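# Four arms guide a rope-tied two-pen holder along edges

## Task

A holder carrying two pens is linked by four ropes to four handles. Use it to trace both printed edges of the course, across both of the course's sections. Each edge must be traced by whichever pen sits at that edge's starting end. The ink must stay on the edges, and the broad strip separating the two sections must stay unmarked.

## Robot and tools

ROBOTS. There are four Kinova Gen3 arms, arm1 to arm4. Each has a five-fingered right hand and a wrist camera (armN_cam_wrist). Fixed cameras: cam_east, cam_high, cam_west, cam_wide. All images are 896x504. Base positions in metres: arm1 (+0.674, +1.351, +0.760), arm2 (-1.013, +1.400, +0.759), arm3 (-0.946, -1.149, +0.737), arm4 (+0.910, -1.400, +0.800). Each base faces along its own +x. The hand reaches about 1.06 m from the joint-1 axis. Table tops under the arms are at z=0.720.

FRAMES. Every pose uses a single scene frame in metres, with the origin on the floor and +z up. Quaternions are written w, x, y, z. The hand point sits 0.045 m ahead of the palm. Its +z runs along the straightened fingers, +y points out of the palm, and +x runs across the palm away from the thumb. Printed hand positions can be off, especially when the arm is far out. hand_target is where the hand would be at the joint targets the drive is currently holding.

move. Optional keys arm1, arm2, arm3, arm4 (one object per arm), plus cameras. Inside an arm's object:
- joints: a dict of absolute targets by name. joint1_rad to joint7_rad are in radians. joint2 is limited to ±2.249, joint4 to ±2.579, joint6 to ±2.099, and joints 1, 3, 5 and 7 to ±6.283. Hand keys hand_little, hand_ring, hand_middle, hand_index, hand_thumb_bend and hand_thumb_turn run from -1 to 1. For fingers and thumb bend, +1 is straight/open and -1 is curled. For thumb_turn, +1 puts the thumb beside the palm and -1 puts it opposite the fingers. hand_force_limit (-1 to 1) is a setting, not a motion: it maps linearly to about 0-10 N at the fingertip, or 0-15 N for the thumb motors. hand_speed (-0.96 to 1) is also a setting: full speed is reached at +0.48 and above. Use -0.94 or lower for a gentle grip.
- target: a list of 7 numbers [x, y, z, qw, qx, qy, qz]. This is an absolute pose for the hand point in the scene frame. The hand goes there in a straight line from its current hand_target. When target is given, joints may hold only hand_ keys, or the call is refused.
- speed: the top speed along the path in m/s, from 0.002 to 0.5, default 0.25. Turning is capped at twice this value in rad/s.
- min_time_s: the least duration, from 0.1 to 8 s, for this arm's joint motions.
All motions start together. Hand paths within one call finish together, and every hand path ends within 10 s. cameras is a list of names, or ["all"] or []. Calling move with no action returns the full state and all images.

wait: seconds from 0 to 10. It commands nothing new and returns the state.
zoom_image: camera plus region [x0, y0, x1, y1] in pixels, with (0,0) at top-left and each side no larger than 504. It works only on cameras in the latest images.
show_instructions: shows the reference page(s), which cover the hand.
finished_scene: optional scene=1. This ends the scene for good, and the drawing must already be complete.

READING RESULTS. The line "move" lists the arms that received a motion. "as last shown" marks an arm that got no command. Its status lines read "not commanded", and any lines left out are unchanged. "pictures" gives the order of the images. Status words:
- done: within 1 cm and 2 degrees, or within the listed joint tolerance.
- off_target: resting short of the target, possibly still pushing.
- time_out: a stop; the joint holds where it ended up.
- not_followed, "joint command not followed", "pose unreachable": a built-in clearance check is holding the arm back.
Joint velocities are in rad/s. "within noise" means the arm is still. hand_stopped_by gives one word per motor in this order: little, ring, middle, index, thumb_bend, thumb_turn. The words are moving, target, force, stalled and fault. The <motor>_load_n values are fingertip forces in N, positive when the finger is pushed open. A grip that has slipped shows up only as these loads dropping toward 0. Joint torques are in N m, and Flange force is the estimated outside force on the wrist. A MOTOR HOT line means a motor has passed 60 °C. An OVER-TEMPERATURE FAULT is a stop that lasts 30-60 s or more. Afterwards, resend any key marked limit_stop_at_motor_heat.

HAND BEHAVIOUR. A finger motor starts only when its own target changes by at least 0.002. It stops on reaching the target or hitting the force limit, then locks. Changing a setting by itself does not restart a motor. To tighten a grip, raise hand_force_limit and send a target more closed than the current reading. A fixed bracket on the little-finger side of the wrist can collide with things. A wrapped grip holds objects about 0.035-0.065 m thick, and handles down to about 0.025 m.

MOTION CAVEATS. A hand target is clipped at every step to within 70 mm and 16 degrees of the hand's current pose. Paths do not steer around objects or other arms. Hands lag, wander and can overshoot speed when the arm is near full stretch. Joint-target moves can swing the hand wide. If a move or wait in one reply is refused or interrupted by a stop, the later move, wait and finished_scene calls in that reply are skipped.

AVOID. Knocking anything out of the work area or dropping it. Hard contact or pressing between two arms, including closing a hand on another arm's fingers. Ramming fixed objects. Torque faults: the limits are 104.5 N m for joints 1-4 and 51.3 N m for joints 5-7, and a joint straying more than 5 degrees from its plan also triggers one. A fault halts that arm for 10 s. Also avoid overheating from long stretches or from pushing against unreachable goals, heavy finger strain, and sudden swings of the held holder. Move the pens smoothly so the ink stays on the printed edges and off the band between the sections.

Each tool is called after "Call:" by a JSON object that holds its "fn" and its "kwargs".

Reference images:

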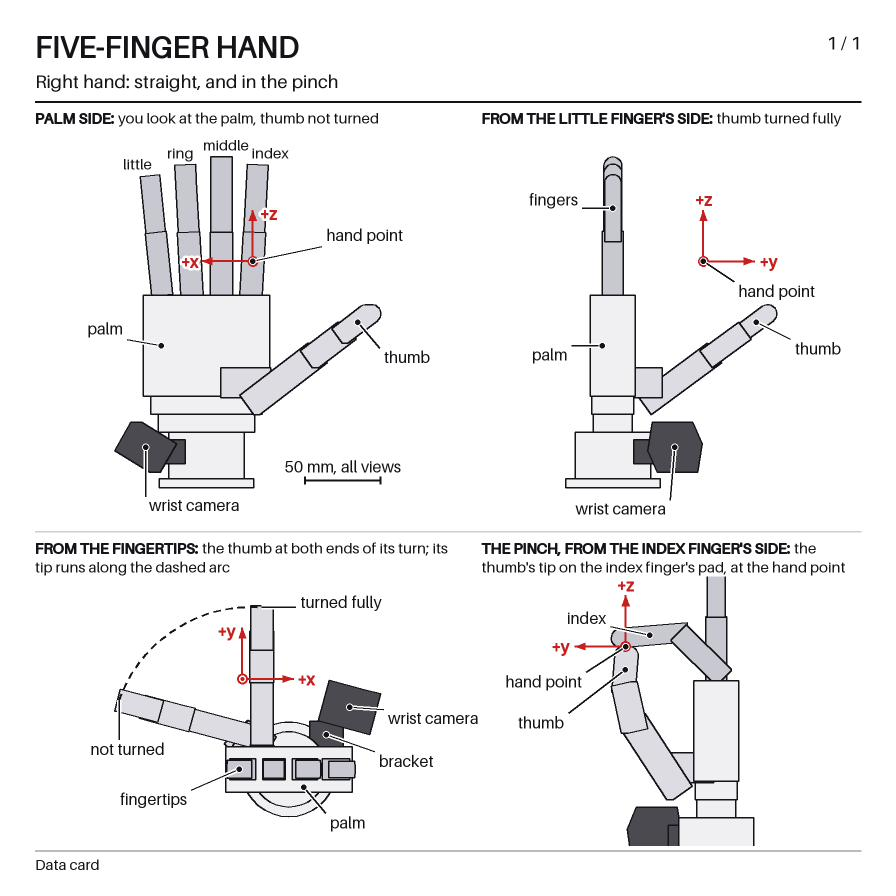

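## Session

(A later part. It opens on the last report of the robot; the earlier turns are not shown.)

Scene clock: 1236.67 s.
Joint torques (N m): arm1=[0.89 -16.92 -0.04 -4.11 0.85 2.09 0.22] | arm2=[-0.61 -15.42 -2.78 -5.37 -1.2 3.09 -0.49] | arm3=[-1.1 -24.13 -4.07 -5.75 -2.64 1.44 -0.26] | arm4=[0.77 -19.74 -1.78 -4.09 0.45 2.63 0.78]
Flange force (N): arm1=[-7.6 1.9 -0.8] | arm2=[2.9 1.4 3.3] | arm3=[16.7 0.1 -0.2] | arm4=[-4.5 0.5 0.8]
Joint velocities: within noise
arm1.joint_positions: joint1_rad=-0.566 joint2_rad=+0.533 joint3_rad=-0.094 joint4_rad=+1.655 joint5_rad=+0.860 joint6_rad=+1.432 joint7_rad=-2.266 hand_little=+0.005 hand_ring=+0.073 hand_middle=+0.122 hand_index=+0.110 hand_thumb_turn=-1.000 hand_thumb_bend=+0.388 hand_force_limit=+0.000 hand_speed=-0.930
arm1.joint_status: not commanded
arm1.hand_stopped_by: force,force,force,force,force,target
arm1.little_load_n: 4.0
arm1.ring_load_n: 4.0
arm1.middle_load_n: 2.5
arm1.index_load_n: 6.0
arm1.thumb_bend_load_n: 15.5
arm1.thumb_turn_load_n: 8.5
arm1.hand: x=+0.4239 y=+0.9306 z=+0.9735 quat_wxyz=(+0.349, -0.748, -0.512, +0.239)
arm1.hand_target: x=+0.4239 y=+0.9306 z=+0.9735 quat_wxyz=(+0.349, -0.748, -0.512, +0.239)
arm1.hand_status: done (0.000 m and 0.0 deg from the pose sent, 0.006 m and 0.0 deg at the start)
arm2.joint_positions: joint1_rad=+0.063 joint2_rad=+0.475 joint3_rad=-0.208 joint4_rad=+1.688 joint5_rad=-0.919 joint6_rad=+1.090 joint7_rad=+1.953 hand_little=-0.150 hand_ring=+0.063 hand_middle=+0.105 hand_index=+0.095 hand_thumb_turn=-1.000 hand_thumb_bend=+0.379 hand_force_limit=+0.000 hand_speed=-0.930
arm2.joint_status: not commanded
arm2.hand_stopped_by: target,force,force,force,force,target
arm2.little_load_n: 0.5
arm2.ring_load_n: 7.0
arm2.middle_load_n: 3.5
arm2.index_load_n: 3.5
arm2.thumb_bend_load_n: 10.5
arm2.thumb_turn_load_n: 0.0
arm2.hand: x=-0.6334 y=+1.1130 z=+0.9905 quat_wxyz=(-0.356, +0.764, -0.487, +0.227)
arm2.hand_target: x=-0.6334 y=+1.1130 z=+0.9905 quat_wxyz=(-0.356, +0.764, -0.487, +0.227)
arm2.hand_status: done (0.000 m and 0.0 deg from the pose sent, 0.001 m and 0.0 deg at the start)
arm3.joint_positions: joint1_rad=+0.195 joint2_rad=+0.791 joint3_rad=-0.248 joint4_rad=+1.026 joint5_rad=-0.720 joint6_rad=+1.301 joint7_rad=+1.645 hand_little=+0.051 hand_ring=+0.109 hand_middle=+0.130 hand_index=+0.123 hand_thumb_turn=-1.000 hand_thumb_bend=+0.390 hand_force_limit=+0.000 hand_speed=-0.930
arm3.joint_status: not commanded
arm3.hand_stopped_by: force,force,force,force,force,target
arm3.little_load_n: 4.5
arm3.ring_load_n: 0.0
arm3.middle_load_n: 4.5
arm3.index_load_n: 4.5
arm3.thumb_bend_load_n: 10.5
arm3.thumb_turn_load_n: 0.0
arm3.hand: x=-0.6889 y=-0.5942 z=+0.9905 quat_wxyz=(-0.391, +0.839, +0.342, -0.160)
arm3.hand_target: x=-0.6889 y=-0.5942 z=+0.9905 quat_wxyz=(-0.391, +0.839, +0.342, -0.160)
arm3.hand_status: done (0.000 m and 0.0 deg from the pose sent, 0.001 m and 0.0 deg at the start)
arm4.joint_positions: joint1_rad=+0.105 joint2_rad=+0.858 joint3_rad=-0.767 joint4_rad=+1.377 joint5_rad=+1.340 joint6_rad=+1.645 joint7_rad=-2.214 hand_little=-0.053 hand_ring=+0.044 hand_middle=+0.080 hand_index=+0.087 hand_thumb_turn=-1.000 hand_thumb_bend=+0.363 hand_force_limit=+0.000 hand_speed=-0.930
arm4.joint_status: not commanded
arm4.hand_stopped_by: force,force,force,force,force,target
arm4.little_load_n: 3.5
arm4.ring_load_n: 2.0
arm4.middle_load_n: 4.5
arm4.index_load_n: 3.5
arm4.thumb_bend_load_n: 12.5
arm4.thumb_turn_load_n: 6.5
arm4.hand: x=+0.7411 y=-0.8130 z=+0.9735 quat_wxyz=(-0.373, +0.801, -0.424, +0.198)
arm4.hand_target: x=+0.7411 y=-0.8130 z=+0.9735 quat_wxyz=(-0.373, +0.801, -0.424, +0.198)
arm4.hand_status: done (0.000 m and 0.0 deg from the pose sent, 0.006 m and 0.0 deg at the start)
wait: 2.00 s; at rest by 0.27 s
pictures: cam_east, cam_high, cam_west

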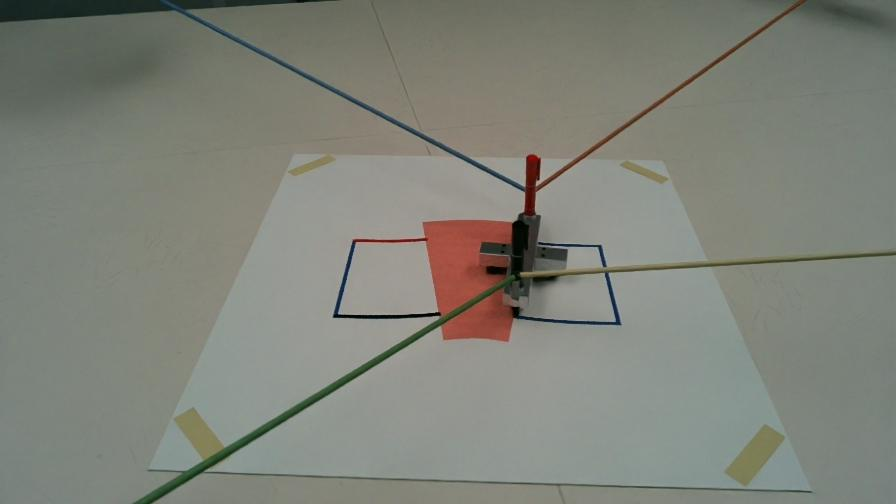

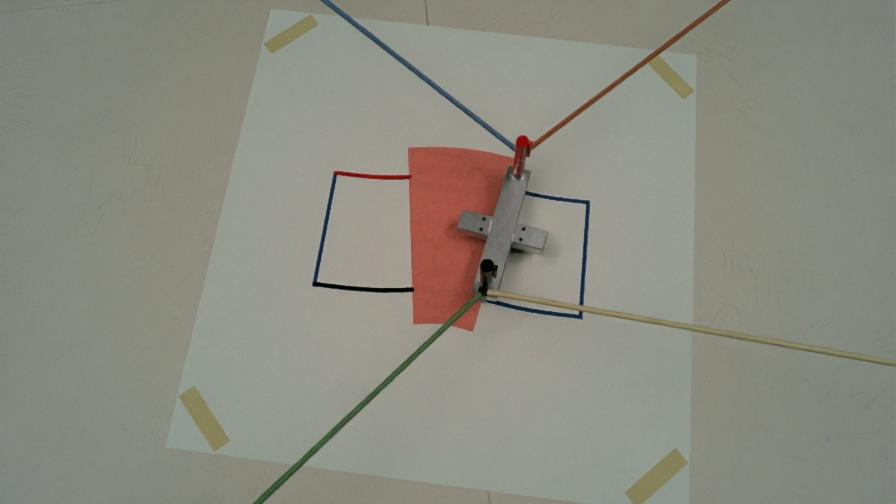

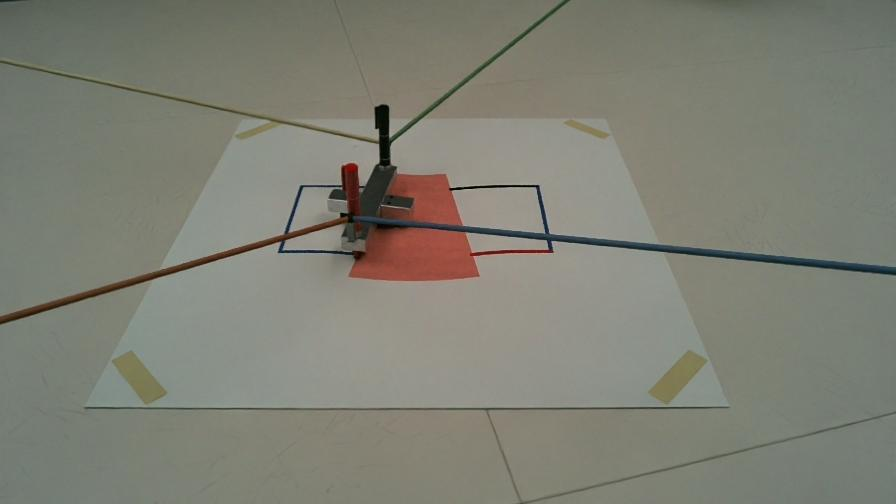

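Call:
{"fn": "move", "kwargs": {"cameras": ["cam_east","cam_west","cam_high"]}}

Call:
{"fn": "zoom_image", "kwargs": {"camera": "cam_west", "region": [320, 210, 400, 280]}}

Call:
{"fn": "zoom_image", "kwargs": {"camera": "cam_east", "region": [480, 260, 560, 340]}}

Scene clock: 1263.47 s.
Joint torques (N m): arm1=[0.89 -16.95 -0.01 -4.12 0.86 2.09 0.22] | arm2=[-0.57 -15.39 -2.77 -5.4 -1.19 3.07 -0.49] | arm3=[-1.09 -24.15 -4.04 -5.69 -2.63 1.41 -0.25] | arm4=[0.74 -19.76 -1.76 -4.01 0.43 2.67 0.74]
Flange force (N): arm1=[-7.6 1.9 -0.8] | arm2=[2.7 1.4 3.3] | arm3=[17.2 0.0 -0.4] | arm4=[-5.0 0.3 0.9]
Joint velocities: within noise
arm1.joint_positions: joint1_rad=-0.566 joint2_rad=+0.533 joint3_rad=-0.094 joint4_rad=+1.655 joint5_rad=+0.860 joint6_rad=+1.432 joint7_rad=-2.266 hand_little=+0.005 hand_ring=+0.073 hand_middle=+0.122 hand_index=+0.110 hand_thumb_turn=-1.000 hand_thumb_bend=+0.388 hand_force_limit=+0.000 hand_speed=-0.930
arm1.joint_status: not commanded
arm1.hand_stopped_by: force,force,force,force,force,target
arm1.little_load_n: 4.5
arm1.ring_load_n: 4.0
arm1.middle_load_n: 2.5
arm1.index_load_n: 6.0
arm1.thumb_bend_load_n: 15.5
arm1.thumb_turn_load_n: 8.5
arm1.hand: x=+0.4239 y=+0.9306 z=+0.9735 quat_wxyz=(+0.349, -0.748, -0.512, +0.239) (m; scene frame)
arm1.hand_target: x=+0.4239 y=+0.9306 z=+0.9735 quat_wxyz=(+0.349, -0.748, -0.512, +0.239) (m; scene frame)
arm1.hand_status: done (0.000 m and 0.0 deg from the pose sent, 0.006 m and 0.0 deg at the start)
arm2.joint_positions: joint1_rad=+0.063 joint2_rad=+0.475 joint3_rad=-0.208 joint4_rad=+1.688 joint5_rad=-0.919 joint6_rad=+1.090 joint7_rad=+1.953 hand_little=-0.150 hand_ring=+0.063 hand_middle=+0.105 hand_index=+0.095 hand_thumb_turn=-1.000 hand_thumb_bend=+0.379 hand_force_limit=+0.000 hand_speed=-0.930
arm2.joint_status: not commanded
arm2.hand_stopped_by: target,force,force,force,force,target
arm2.little_load_n: 0.5
arm2.ring_load_n: 6.5
arm2.middle_load_n: 3.5
arm2.index_load_n: 3.5
arm2.thumb_bend_load_n: 10.5
arm2.thumb_turn_load_n: 0.0
arm2.hand: x=-0.6334 y=+1.1130 z=+0.9905 quat_wxyz=(-0.356, +0.764, -0.487, +0.227) (m; scene frame)
arm2.hand_target: x=-0.6334 y=+1.1130 z=+0.9905 quat_wxyz=(-0.356, +0.764, -0.487, +0.227) (m; scene frame)
arm2.hand_status: done (0.000 m and 0.0 deg from the pose sent, 0.001 m and 0.0 deg at the start)
arm3.joint_positions: joint1_rad=+0.195 joint2_rad=+0.791 joint3_rad=-0.248 joint4_rad=+1.026 joint5_rad=-0.720 joint6_rad=+1.301 joint7_rad=+1.645 hand_little=+0.051 hand_ring=+0.109 hand_middle=+0.130 hand_index=+0.123 hand_thumb_turn=-1.000 hand_thumb_bend=+0.390 hand_force_limit=+0.000 hand_speed=-0.930
arm3.joint_status: not commanded
arm3.hand_stopped_by: force,force,force,force,force,target
arm3.little_load_n: 4.5
arm3.ring_load_n: 0.0
arm3.middle_load_n: 4.5
arm3.index_load_n: 4.5
arm3.thumb_bend_load_n: 10.5
arm3.thumb_turn_load_n: 0.0
arm3.hand: x=-0.6889 y=-0.5942 z=+0.9905 quat_wxyz=(-0.391, +0.839, +0.342, -0.160) (m; scene frame)
arm3.hand_target: x=-0.6889 y=-0.5942 z=+0.9905 quat_wxyz=(-0.391, +0.839, +0.342, -0.160) (m; scene frame)
arm3.hand_status: done (0.000 m and 0.0 deg from the pose sent, 0.001 m and 0.0 deg at the start)
arm4.joint_positions: joint1_rad=+0.105 joint2_rad=+0.858 joint3_rad=-0.767 joint4_rad=+1.377 joint5_rad=+1.340 joint6_rad=+1.645 joint7_rad=-2.214 hand_little=-0.053 hand_ring=+0.044 hand_middle=+0.080 hand_index=+0.087 hand_thumb_turn=-1.000 hand_thumb_bend=+0.363 hand_force_limit=+0.000 hand_speed=-0.930
arm4.joint_status: not commanded
arm4.hand_stopped_by: force,force,force,force,force,target
arm4.little_load_n: 3.5
arm4.ring_load_n: 1.5
arm4.middle_load_n: 5.0
arm4.index_load_n: 3.5
arm4.thumb_bend_load_n: 12.5
arm4.thumb_turn_load_n: 6.0
arm4.hand: x=+0.7411 y=-0.8130 z=+0.9735 quat_wxyz=(-0.373, +0.801, -0.424, +0.198) (m; scene frame)
arm4.hand_target: x=+0.7411 y=-0.8130 z=+0.9735 quat_wxyz=(-0.373, +0.801, -0.424, +0.198) (m; scene frame)
arm4.hand_status: done (0.000 m and 0.0 deg from the pose sent, 0.006 m and 0.0 deg at the start)
pictures: cam_east, cam_high, cam_west

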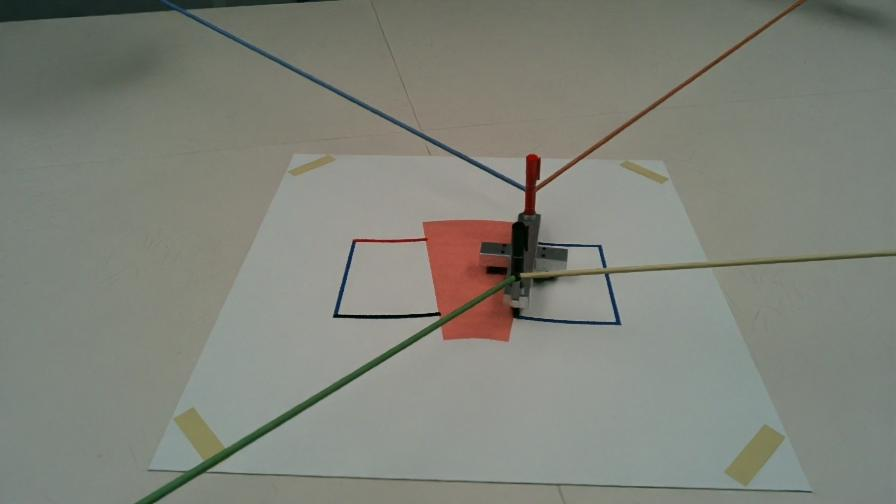

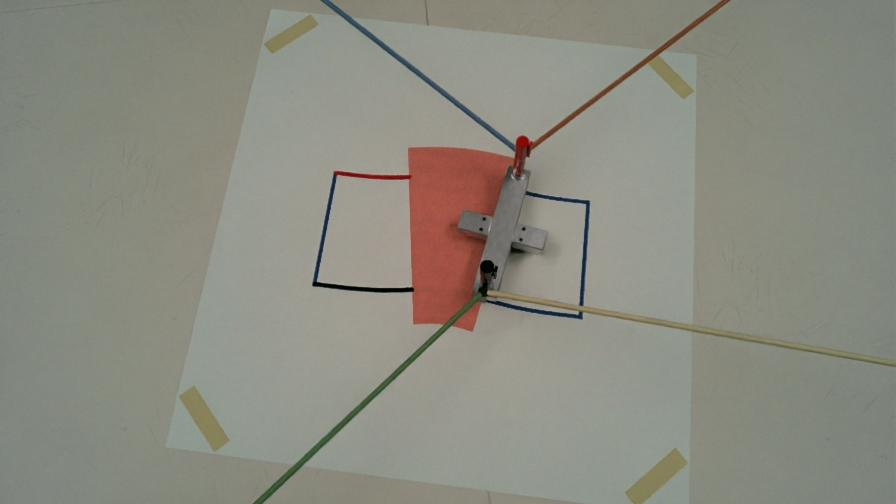

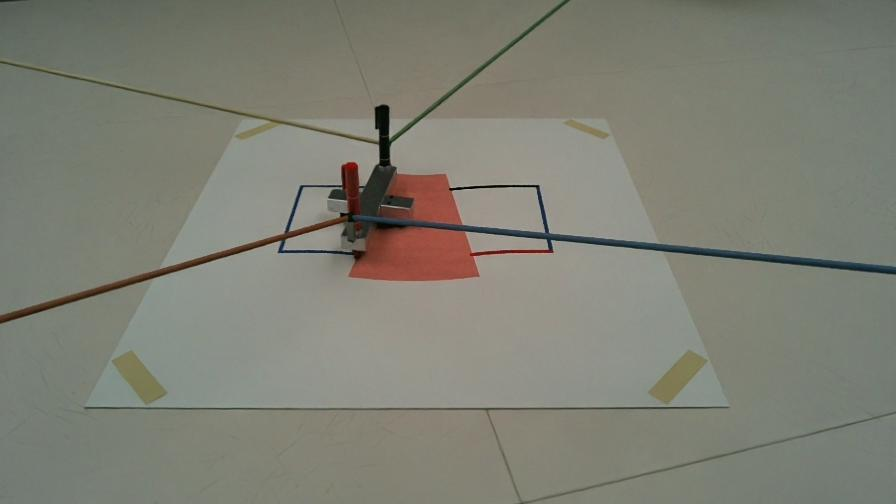

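Scaled by 6.300 from the camera's image (finer frame: 1280x720).

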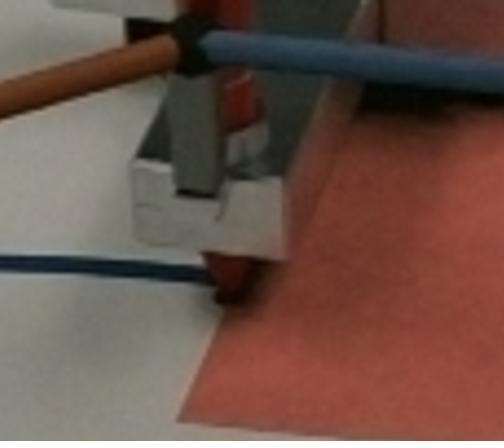

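Scaled by 6.300 from the camera's image (finer frame: 1280x720).

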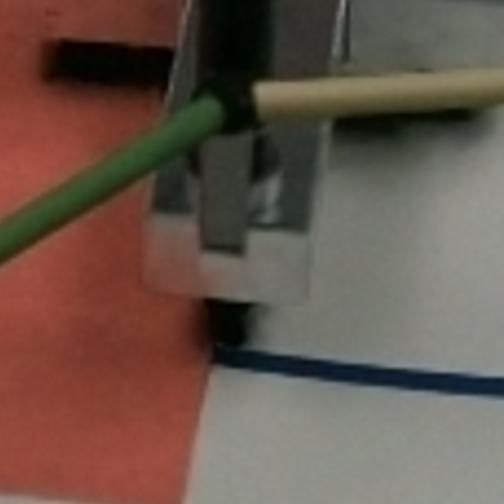

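Call:
{"fn": "move", "kwargs": {"arm1": {"target":[0.4283,0.9296,0.9795,0.3487,-0.7478,-0.5121,0.2388],"speed":0.01}, "arm2": {"target":[-0.6290,1.1120,0.9965,0.3564,-0.7644,0.4870,-0.2271],"speed":0.01}, "arm3": {"target":[-0.6845,-0.5952,0.9965,0.3913,-0.8391,-0.3424,0.1597],"speed":0.01}, "arm4": {"target":[0.7455,-0.8140,0.9795,0.3735,-0.8010,0.4241,-0.1977],"speed":0.01}}}

Call:
{"fn": "wait", "kwargs": {"seconds": 3, "cameras": ["cam_east","cam_west"]}}

Call:
{"fn": "zoom_image", "kwargs": {"camera": "cam_west", "region": [320, 210, 400, 280]}}

Call:
{"fn": "zoom_image", "kwargs": {"camera": "cam_east", "region": [480, 260, 560, 340]}}

Scene clock: 1271.50 s.
Joint torques (N m): arm1=[0.92 -16.9 -0.03 -4.16 0.87 2.08 0.24] | arm2=[-0.61 -15.55 -2.77 -5.53 -1.25 3.06 -0.46] | arm3=[-1.06 -24.25 -4.04 -5.82 -2.66 1.41 -0.23] | arm4=[0.79 -19.59 -1.77 -4.09 0.49 2.62 0.75]
Flange force (N): arm1=[-7.6 1.9 -1.0] | arm2=[2.9 1.4 3.3] | arm3=[17.1 -0.1 -0.4] | arm4=[-4.8 0.4 0.7]
move: arm1 done; arm2 done; arm3 done; arm4 done
Joint velocities: within noise
arm1.joint_positions: joint1_rad=-0.573 joint2_rad=+0.526 joint3_rad=-0.097 joint4_rad=+1.645 joint5_rad=+0.854 joint6_rad=+1.450 joint7_rad=-2.259 hand_little=+0.005 hand_ring=+0.073 hand_middle=+0.122 hand_index=+0.110 hand_thumb_turn=-1.000 hand_thumb_bend=+0.388 hand_force_limit=+0.000 hand_speed=-0.930
arm1.joint_status: not commanded
arm1.hand_stopped_by: force,force,force,force,force,target
arm1.little_load_n: 4.0
arm1.ring_load_n: 4.5
arm1.middle_load_n: 2.5
arm1.index_load_n: 6.0
arm1.thumb_bend_load_n: 15.5
arm1.thumb_turn_load_n: 8.5
arm1.hand: x=+0.4283 y=+0.9296 z=+0.9795 quat_wxyz=(+0.349, -0.748, -0.512, +0.239)
arm1.hand_target: x=+0.4283 y=+0.9296 z=+0.9795 quat_wxyz=(+0.349, -0.748, -0.512, +0.239)
arm1.hand_status: done (0.000 m and 0.0 deg from the pose sent, 0.008 m and 0.0 deg at the start)
arm2.joint_positions: joint1_rad=+0.055 joint2_rad=+0.473 joint3_rad=-0.208 joint4_rad=+1.669 joint5_rad=-0.914 joint6_rad=+1.097 joint7_rad=+1.930 hand_little=-0.150 hand_ring=+0.063 hand_middle=+0.105 hand_index=+0.095 hand_thumb_turn=-1.000 hand_thumb_bend=+0.379 hand_force_limit=+0.000 hand_speed=-0.930
arm2.joint_status: not commanded
arm2.hand_stopped_by: target,force,force,force,force,target
arm2.little_load_n: 0.5
arm2.ring_load_n: 6.5
arm2.middle_load_n: 4.0
arm2.index_load_n: 3.5
arm2.thumb_bend_load_n: 10.5
arm2.thumb_turn_load_n: 0.0
arm2.hand: x=-0.6290 y=+1.1120 z=+0.9965 quat_wxyz=(-0.356, +0.764, -0.487, +0.227)
arm2.hand_target: x=-0.6290 y=+1.1120 z=+0.9965 quat_wxyz=(-0.356, +0.764, -0.487, +0.227)
arm2.hand_status: done (0.000 m and 0.0 deg from the pose sent, 0.008 m and 0.0 deg at the start)
arm3.joint_positions: joint1_rad=+0.198 joint2_rad=+0.793 joint3_rad=-0.246 joint4_rad=+1.002 joint5_rad=-0.717 joint6_rad=+1.322 joint7_rad=+1.634 hand_little=+0.051 hand_ring=+0.109 hand_middle=+0.130 hand_index=+0.123 hand_thumb_turn=-1.000 hand_thumb_bend=+0.390 hand_force_limit=+0.000 hand_speed=-0.930
arm3.joint_status: not commanded
arm3.hand_stopped_by: force,force,force,force,force,target
arm3.little_load_n: 4.0
arm3.ring_load_n: 0.0
arm3.middle_load_n: 4.5
arm3.index_load_n: 4.5
arm3.thumb_bend_load_n: 10.5
arm3.thumb_turn_load_n: 0.0
arm3.hand: x=-0.6845 y=-0.5952 z=+0.9965 quat_wxyz=(-0.391, +0.839, +0.342, -0.160)
arm3.hand_target: x=-0.6845 y=-0.5952 z=+0.9965 quat_wxyz=(-0.391, +0.839, +0.342, -0.160)
arm3.hand_status: done (0.000 m and 0.0 deg from the pose sent, 0.008 m and 0.0 deg at the start)
arm4.joint_positions: joint1_rad=+0.115 joint2_rad=+0.844 joint3_rad=-0.770 joint4_rad=+1.384 joint5_rad=+1.336 joint6_rad=+1.644 joint7_rad=-2.206 hand_little=-0.053 hand_ring=+0.044 hand_middle=+0.080 hand_index=+0.087 hand_thumb_turn=-1.000 hand_thumb_bend=+0.363 hand_force_limit=+0.000 hand_speed=-0.930
arm4.joint_status: not commanded
arm4.hand_stopped_by: force,force,force,force,force,target
arm4.little_load_n: 3.0
arm4.ring_load_n: 2.0
arm4.middle_load_n: 4.5
arm4.index_load_n: 3.5
arm4.thumb_bend_load_n: 12.5
arm4.thumb_turn_load_n: 6.5
arm4.hand: x=+0.7455 y=-0.8140 z=+0.9795 quat_wxyz=(-0.373, +0.801, -0.424, +0.198)
arm4.hand_target: x=+0.7455 y=-0.8140 z=+0.9795 quat_wxyz=(-0.373, +0.801, -0.424, +0.198)
arm4.hand_status: done (0.000 m and 0.0 deg from the pose sent, 0.008 m and 0.0 deg at the start)
pictures: none

Scene clock: 1274.50 s.
Joint torques (N m): arm1=[0.85 -16.88 0 -4.2 0.86 2.08 0.24] | arm2=[-0.64 -15.56 -2.79 -5.52 -1.26 3.07 -0.46] | arm3=[-1.09 -24.24 -4.05 -5.8 -2.65 1.39 -0.24] | arm4=[0.88 -19.61 -1.72 -4.1 0.5 2.63 0.77]
Flange force (N): arm1=[-7.5 1.9 -0.9] | arm2=[2.9 1.4 3.3] | arm3=[17.2 -0.1 -0.5] | arm4=[-4.8 0.5 0.6]
Joint velocities: within noise
arm1.joint_positions: joint1_rad=-0.573 joint2_rad=+0.526 joint3_rad=-0.097 joint4_rad=+1.645 joint5_rad=+0.854 joint6_rad=+1.450 joint7_rad=-2.259 hand_little=+0.005 hand_ring=+0.073 hand_middle=+0.122 hand_index=+0.110 hand_thumb_turn=-1.000 hand_thumb_bend=+0.388 hand_force_limit=+0.000 hand_speed=-0.930
arm1.joint_status: not commanded
arm1.hand_stopped_by: force,force,force,force,force,target
arm1.little_load_n: 4.0
arm1.ring_load_n: 4.5
arm1.middle_load_n: 2.5
arm1.index_load_n: 6.0
arm1.thumb_bend_load_n: 15.5
arm1.thumb_turn_load_n: 8.5
arm1.hand: x=+0.4283 y=+0.9296 z=+0.9795 quat_wxyz=(+0.349, -0.748, -0.512, +0.239)
arm1.hand_target: x=+0.4283 y=+0.9296 z=+0.9795 quat_wxyz=(+0.349, -0.748, -0.512, +0.239)
arm1.hand_status: done (0.000 m and 0.0 deg from the pose sent, 0.008 m and 0.0 deg at the start)
arm2.joint_positions: joint1_rad=+0.055 joint2_rad=+0.473 joint3_rad=-0.208 joint4_rad=+1.669 joint5_rad=-0.914 joint6_rad=+1.097 joint7_rad=+1.930 hand_little=-0.150 hand_ring=+0.063 hand_middle=+0.105 hand_index=+0.095 hand_thumb_turn=-1.000 hand_thumb_bend=+0.379 hand_force_limit=+0.000 hand_speed=-0.930
arm2.joint_status: not commanded
arm2.hand_stopped_by: target,force,force,force,force,target
arm2.little_load_n: 0.0
arm2.ring_load_n: 6.5
arm2.middle_load_n: 3.5
arm2.index_load_n: 3.5
arm2.thumb_bend_load_n: 11.0
arm2.thumb_turn_load_n: 0.0
arm2.hand: x=-0.6290 y=+1.1120 z=+0.9965 quat_wxyz=(-0.356, +0.764, -0.487, +0.227)
arm2.hand_target: x=-0.6290 y=+1.1120 z=+0.9965 quat_wxyz=(-0.356, +0.764, -0.487, +0.227)
arm2.hand_status: done (0.000 m and 0.0 deg from the pose sent, 0.008 m and 0.0 deg at the start)
arm3.joint_positions: joint1_rad=+0.198 joint2_rad=+0.793 joint3_rad=-0.246 joint4_rad=+1.002 joint5_rad=-0.717 joint6_rad=+1.322 joint7_rad=+1.634 hand_little=+0.051 hand_ring=+0.109 hand_middle=+0.130 hand_index=+0.123 hand_thumb_turn=-1.000 hand_thumb_bend=+0.390 hand_force_limit=+0.000 hand_speed=-0.930
arm3.joint_status: not commanded
arm3.hand_stopped_by: force,force,force,force,force,target
arm3.little_load_n: 4.5
arm3.ring_load_n: 0.0
arm3.middle_load_n: 4.5
arm3.index_load_n: 4.0
arm3.thumb_bend_load_n: 10.5
arm3.thumb_turn_load_n: 0.0
arm3.hand: x=-0.6845 y=-0.5952 z=+0.9965 quat_wxyz=(-0.391, +0.839, +0.342, -0.160)
arm3.hand_target: x=-0.6845 y=-0.5952 z=+0.9965 quat_wxyz=(-0.391, +0.839, +0.342, -0.160)
arm3.hand_status: done (0.000 m and 0.0 deg from the pose sent, 0.008 m and 0.0 deg at the start)
arm4.joint_positions: joint1_rad=+0.115 joint2_rad=+0.844 joint3_rad=-0.770 joint4_rad=+1.384 joint5_rad=+1.336 joint6_rad=+1.644 joint7_rad=-2.206 hand_little=-0.053 hand_ring=+0.044 hand_middle=+0.080 hand_index=+0.087 hand_thumb_turn=-1.000 hand_thumb_bend=+0.363 hand_force_limit=+0.000 hand_speed=-0.930
arm4.joint_status: not commanded
arm4.hand_stopped_by: force,force,force,force,force,target
arm4.little_load_n: 3.5
arm4.ring_load_n: 1.5
arm4.middle_load_n: 5.0
arm4.index_load_n: 3.5
arm4.thumb_bend_load_n: 12.5
arm4.thumb_turn_load_n: 6.5
arm4.hand: x=+0.7455 y=-0.8140 z=+0.9795 quat_wxyz=(-0.373, +0.801, -0.424, +0.198)
arm4.hand_target: x=+0.7455 y=-0.8140 z=+0.9795 quat_wxyz=(-0.373, +0.801, -0.424, +0.198)
arm4.hand_status: done (0.000 m and 0.0 deg from the pose sent, 0.008 m and 0.0 deg at the start)
wait: 3.00 s; at rest by 0.27 s

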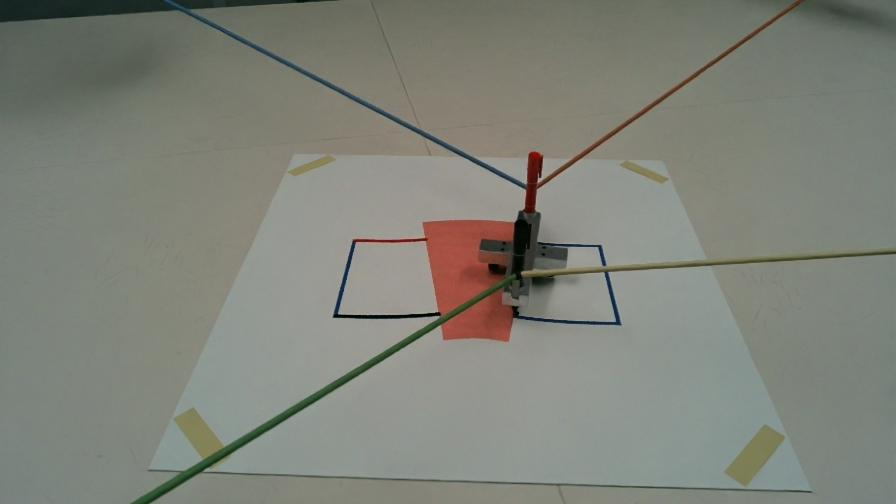

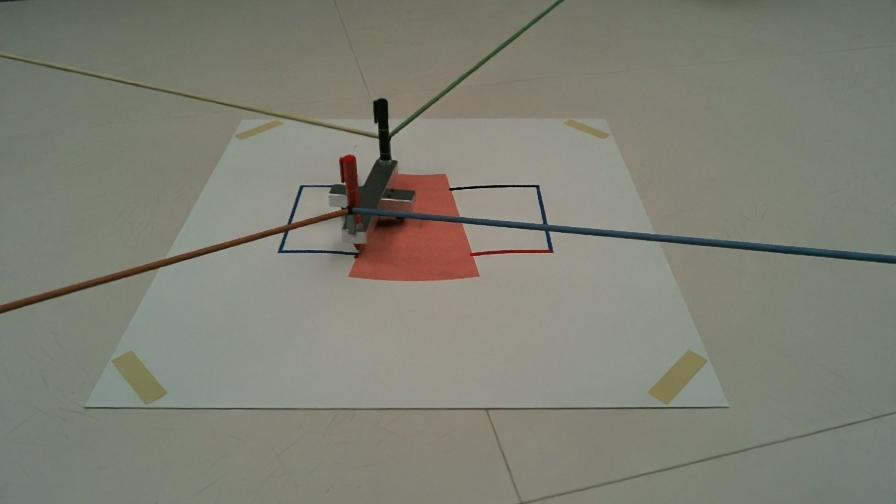

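Scaled by 6.300 from the camera's image (finer frame: 1280x720).

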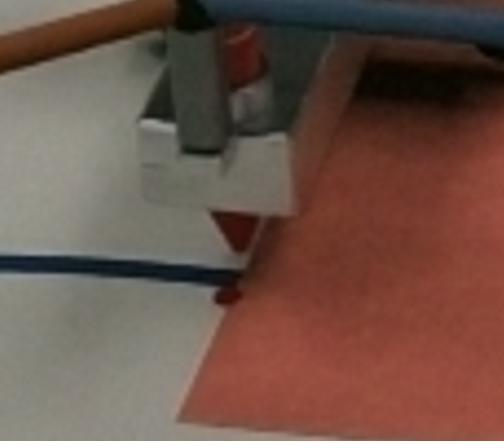

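Scaled by 6.300 from the camera's image (finer frame: 1280x720).

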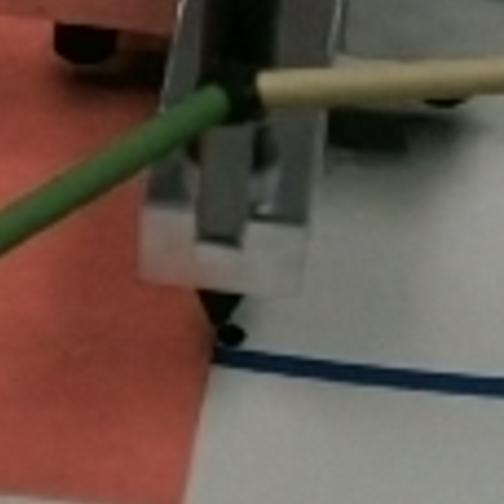

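Call:
{"fn": "move", "kwargs": {"arm1": {"target":[0.4280,0.9297,0.9765,0.3487,-0.7478,-0.5121,0.2388],"speed":0.01}, "arm2": {"target":[-0.6290,1.1136,0.9965,0.3564,-0.7644,0.4870,-0.2271],"speed":0.01}, "arm3": {"target":[-0.6845,-0.5936,0.9965,0.3913,-0.8391,-0.3424,0.1597],"speed":0.01}, "arm4": {"target":[0.7452,-0.8139,0.9765,0.3735,-0.8010,0.4241,-0.1977],"speed":0.01}}}

Call:
{"fn": "wait", "kwargs": {"seconds": 3, "cameras": ["cam_east","cam_west"]}}

Call:
{"fn": "zoom_image", "kwargs": {"camera": "cam_west", "region": [320, 210, 400, 280]}}

Call:
{"fn": "zoom_image", "kwargs": {"camera": "cam_east", "region": [480, 260, 560, 340]}}

Scene clock: 1298.17 s.
Joint torques (N m): arm1=[0.9 -16.92 -0.06 -4.19 0.87 2.08 0.24] | arm2=[-0.63 -15.49 -2.78 -5.51 -1.25 3.06 -0.48] | arm3=[-1.06 -24.28 -4.03 -5.8 -2.69 1.38 -0.27] | arm4=[0.78 -19.63 -1.76 -4 0.46 2.62 0.75]
Flange force (N): arm1=[-7.4 2.0 -0.8] | arm2=[2.9 1.4 3.3] | arm3=[17.2 -0.1 -0.5] | arm4=[-5.1 0.3 0.7]
move: arm1 done; arm2 done; arm3 done; arm4 done
Joint velocities: within noise
arm1.joint_positions: joint1_rad=-0.573 joint2_rad=+0.530 joint3_rad=-0.097 joint4_rad=+1.649 joint5_rad=+0.855 joint6_rad=+1.444 joint7_rad=-2.265 hand_little=+0.005 hand_ring=+0.073 hand_middle=+0.122 hand_index=+0.110 hand_thumb_turn=-1.000 hand_thumb_bend=+0.388 hand_force_limit=+0.000 hand_speed=-0.930
arm1.joint_status: not commanded
arm1.hand_stopped_by: force,force,force,force,force,target
arm1.little_load_n: 4.5
arm1.ring_load_n: 4.0
arm1.middle_load_n: 2.5
arm1.index_load_n: 6.0
arm1.thumb_bend_load_n: 15.5
arm1.thumb_turn_load_n: 8.0
arm1.hand: x=+0.4280 y=+0.9297 z=+0.9765 quat_wxyz=(+0.349, -0.748, -0.512, +0.239)
arm1.hand_target: x=+0.4280 y=+0.9297 z=+0.9765 quat_wxyz=(+0.349, -0.748, -0.512, +0.239)
arm1.hand_status: done (0.000 m and 0.0 deg from the pose sent, 0.003 m and 0.0 deg at the start)
arm2.joint_positions: joint1_rad=+0.054 joint2_rad=+0.470 joint3_rad=-0.208 joint4_rad=+1.674 joint5_rad=-0.915 joint6_rad=+1.095 joint7_rad=+1.931 hand_little=-0.150 hand_ring=+0.063 hand_middle=+0.105 hand_index=+0.095 hand_thumb_turn=-1.000 hand_thumb_bend=+0.379 hand_force_limit=+0.000 hand_speed=-0.930
arm2.joint_status: not commanded
arm2.hand_stopped_by: target,force,force,force,force,target
arm2.little_load_n: 0.5
arm2.ring_load_n: 6.5
arm2.middle_load_n: 3.5
arm2.index_load_n: 3.5
arm2.thumb_bend_load_n: 11.0
arm2.thumb_turn_load_n: 0.0
arm2.hand: x=-0.6290 y=+1.1136 z=+0.9965 quat_wxyz=(-0.356, +0.764, -0.487, +0.227)
arm2.hand_target: x=-0.6290 y=+1.1136 z=+0.9965 quat_wxyz=(-0.356, +0.764, -0.487, +0.227)
arm2.hand_status: done (0.000 m and 0.0 deg from the pose sent, 0.002 m and 0.0 deg at the start)
arm3.joint_positions: joint1_rad=+0.195 joint2_rad=+0.796 joint3_rad=-0.245 joint4_rad=+0.996 joint5_rad=-0.717 joint6_rad=+1.323 joint7_rad=+1.631 hand_little=+0.051 hand_ring=+0.109 hand_middle=+0.130 hand_index=+0.123 hand_thumb_turn=-1.000 hand_thumb_bend=+0.390 hand_force_limit=+0.000 hand_speed=-0.930
arm3.joint_status: not commanded
arm3.hand_stopped_by: force,force,force,force,force,target
arm3.little_load_n: 4.5
arm3.ring_load_n: 0.0
arm3.middle_load_n: 4.5
arm3.index_load_n: 4.5
arm3.thumb_bend_load_n: 10.5
arm3.thumb_turn_load_n: -0.5
arm3.hand: x=-0.6845 y=-0.5936 z=+0.9965 quat_wxyz=(-0.391, +0.839, +0.342, -0.160)
arm3.hand_target: x=-0.6845 y=-0.5936 z=+0.9965 quat_wxyz=(-0.391, +0.839, +0.342, -0.160)
arm3.hand_status: done (0.000 m and 0.0 deg from the pose sent, 0.002 m and 0.0 deg at the start)
arm4.joint_positions: joint1_rad=+0.114 joint2_rad=+0.848 joint3_rad=-0.769 joint4_rad=+1.387 joint5_rad=+1.338 joint6_rad=+1.642 joint7_rad=-2.212 hand_little=-0.053 hand_ring=+0.044 hand_middle=+0.080 hand_index=+0.087 hand_thumb_turn=-1.000 hand_thumb_bend=+0.363 hand_force_limit=+0.000 hand_speed=-0.930
arm4.joint_status: not commanded
arm4.hand_stopped_by: force,force,force,force,force,target
arm4.little_load_n: 3.5
arm4.ring_load_n: 2.0
arm4.middle_load_n: 4.5
arm4.index_load_n: 4.0
arm4.thumb_bend_load_n: 12.5
arm4.thumb_turn_load_n: 6.0
arm4.hand: x=+0.7452 y=-0.8139 z=+0.9765 quat_wxyz=(-0.373, +0.801, -0.424, +0.198)
arm4.hand_target: x=+0.7452 y=-0.8139 z=+0.9765 quat_wxyz=(-0.373, +0.801, -0.424, +0.198)
arm4.hand_status: done (0.000 m and 0.0 deg from the pose sent, 0.003 m and 0.0 deg at the start)
pictures: none

Scene clock: 1301.17 s.
Joint torques (N m): arm1=[0.89 -16.93 -0.04 -4.15 0.87 2.07 0.24] | arm2=[-0.62 -15.51 -2.76 -5.47 -1.24 3.09 -0.49] | arm3=[-1.04 -24.26 -4.03 -5.8 -2.66 1.38 -0.24] | arm4=[0.84 -19.58 -1.8 -4.08 0.49 2.62 0.77]
Flange force (N): arm1=[-7.6 2.0 -0.9] | arm2=[3.0 1.4 3.4] | arm3=[17.2 -0.2 -0.5] | arm4=[-4.7 0.5 0.7]
Joint velocities: within noise
arm1.joint_positions: joint1_rad=-0.573 joint2_rad=+0.530 joint3_rad=-0.097 joint4_rad=+1.649 joint5_rad=+0.855 joint6_rad=+1.444 joint7_rad=-2.265 hand_little=+0.005 hand_ring=+0.073 hand_middle=+0.122 hand_index=+0.110 hand_thumb_turn=-1.000 hand_thumb_bend=+0.388 hand_force_limit=+0.000 hand_speed=-0.930
arm1.joint_status: not commanded
arm1.hand_stopped_by: force,force,force,force,force,target
arm1.little_load_n: 4.5
arm1.ring_load_n: 4.0
arm1.middle_load_n: 2.5
arm1.index_load_n: 6.0
arm1.thumb_bend_load_n: 15.5
arm1.thumb_turn_load_n: 8.0
arm1.hand: x=+0.4280 y=+0.9297 z=+0.9765 quat_wxyz=(+0.349, -0.748, -0.512, +0.239)
arm1.hand_target: x=+0.4280 y=+0.9297 z=+0.9765 quat_wxyz=(+0.349, -0.748, -0.512, +0.239)
arm1.hand_status: done (0.000 m and 0.0 deg from the pose sent, 0.003 m and 0.0 deg at the start)
arm2.joint_positions: joint1_rad=+0.054 joint2_rad=+0.470 joint3_rad=-0.208 joint4_rad=+1.674 joint5_rad=-0.915 joint6_rad=+1.095 joint7_rad=+1.931 hand_little=-0.150 hand_ring=+0.063 hand_middle=+0.105 hand_index=+0.095 hand_thumb_turn=-1.000 hand_thumb_bend=+0.379 hand_force_limit=+0.000 hand_speed=-0.930
arm2.joint_status: not commanded
arm2.hand_stopped_by: target,force,force,force,force,target
arm2.little_load_n: 0.5
arm2.ring_load_n: 6.5
arm2.middle_load_n: 3.5
arm2.index_load_n: 3.5
arm2.thumb_bend_load_n: 10.5
arm2.thumb_turn_load_n: 0.0
arm2.hand: x=-0.6290 y=+1.1136 z=+0.9965 quat_wxyz=(-0.356, +0.764, -0.487, +0.227)
arm2.hand_target: x=-0.6290 y=+1.1136 z=+0.9965 quat_wxyz=(-0.356, +0.764, -0.487, +0.227)
arm2.hand_status: done (0.000 m and 0.0 deg from the pose sent, 0.002 m and 0.0 deg at the start)
arm3.joint_positions: joint1_rad=+0.195 joint2_rad=+0.796 joint3_rad=-0.245 joint4_rad=+0.996 joint5_rad=-0.717 joint6_rad=+1.323 joint7_rad=+1.631 hand_little=+0.051 hand_ring=+0.109 hand_middle=+0.130 hand_index=+0.123 hand_thumb_turn=-1.000 hand_thumb_bend=+0.390 hand_force_limit=+0.000 hand_speed=-0.930
arm3.joint_status: not commanded
arm3.hand_stopped_by: force,force,force,force,force,target
arm3.little_load_n: 4.0
arm3.ring_load_n: 0.0
arm3.middle_load_n: 4.0
arm3.index_load_n: 4.5
arm3.thumb_bend_load_n: 10.5
arm3.thumb_turn_load_n: 0.0
arm3.hand: x=-0.6845 y=-0.5936 z=+0.9965 quat_wxyz=(-0.391, +0.839, +0.342, -0.160)
arm3.hand_target: x=-0.6845 y=-0.5936 z=+0.9965 quat_wxyz=(-0.391, +0.839, +0.342, -0.160)
arm3.hand_status: done (0.000 m and 0.0 deg from the pose sent, 0.002 m and 0.0 deg at the start)
arm4.joint_positions: joint1_rad=+0.114 joint2_rad=+0.848 joint3_rad=-0.769 joint4_rad=+1.387 joint5_rad=+1.338 joint6_rad=+1.642 joint7_rad=-2.212 hand_little=-0.053 hand_ring=+0.044 hand_middle=+0.080 hand_index=+0.087 hand_thumb_turn=-1.000 hand_thumb_bend=+0.363 hand_force_limit=+0.000 hand_speed=-0.930
arm4.joint_status: not commanded
arm4.hand_stopped_by: force,force,force,force,force,target
arm4.little_load_n: 3.5
arm4.ring_load_n: 1.5
arm4.middle_load_n: 4.5
arm4.index_load_n: 3.0
arm4.thumb_bend_load_n: 12.5
arm4.thumb_turn_load_n: 6.5
arm4.hand: x=+0.7452 y=-0.8139 z=+0.9765 quat_wxyz=(-0.373, +0.801, -0.424, +0.198)
arm4.hand_target: x=+0.7452 y=-0.8139 z=+0.9765 quat_wxyz=(-0.373, +0.801, -0.424, +0.198)
arm4.hand_status: done (0.000 m and 0.0 deg from the pose sent, 0.003 m and 0.0 deg at the start)
wait: 3.00 s; at rest by 0.27 s

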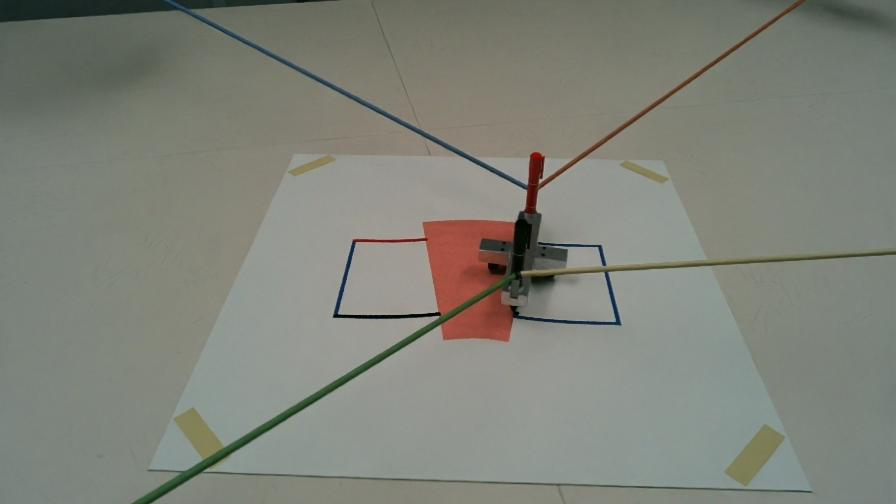

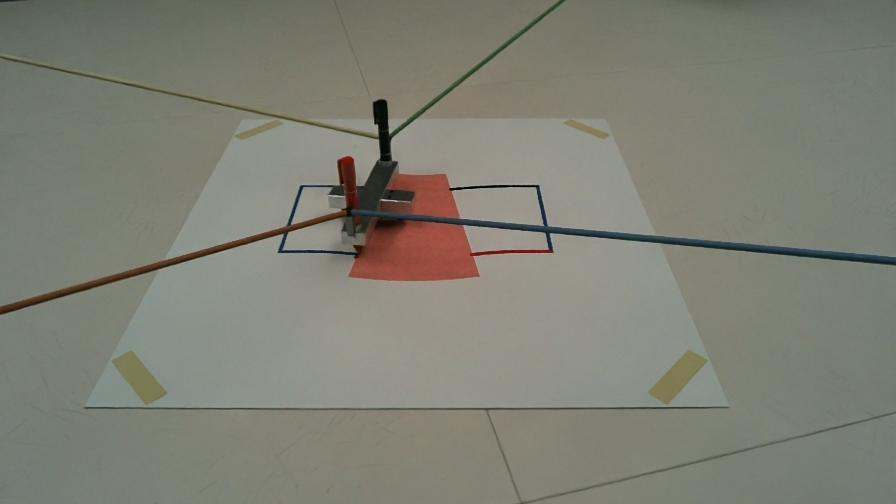

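Scaled by 6.300 from the camera's image (finer frame: 1280x720).

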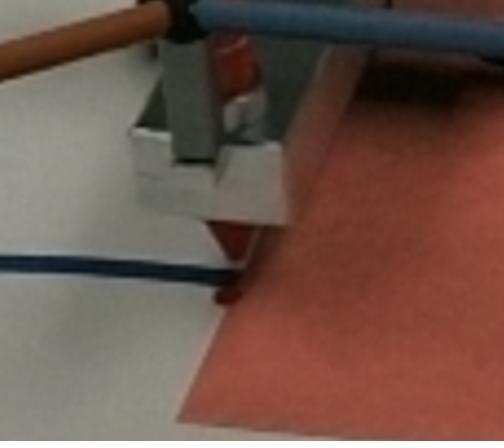

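Scaled by 6.300 from the camera's image (finer frame: 1280x720).

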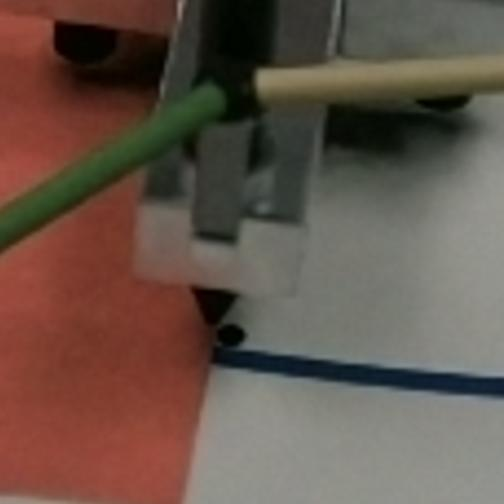

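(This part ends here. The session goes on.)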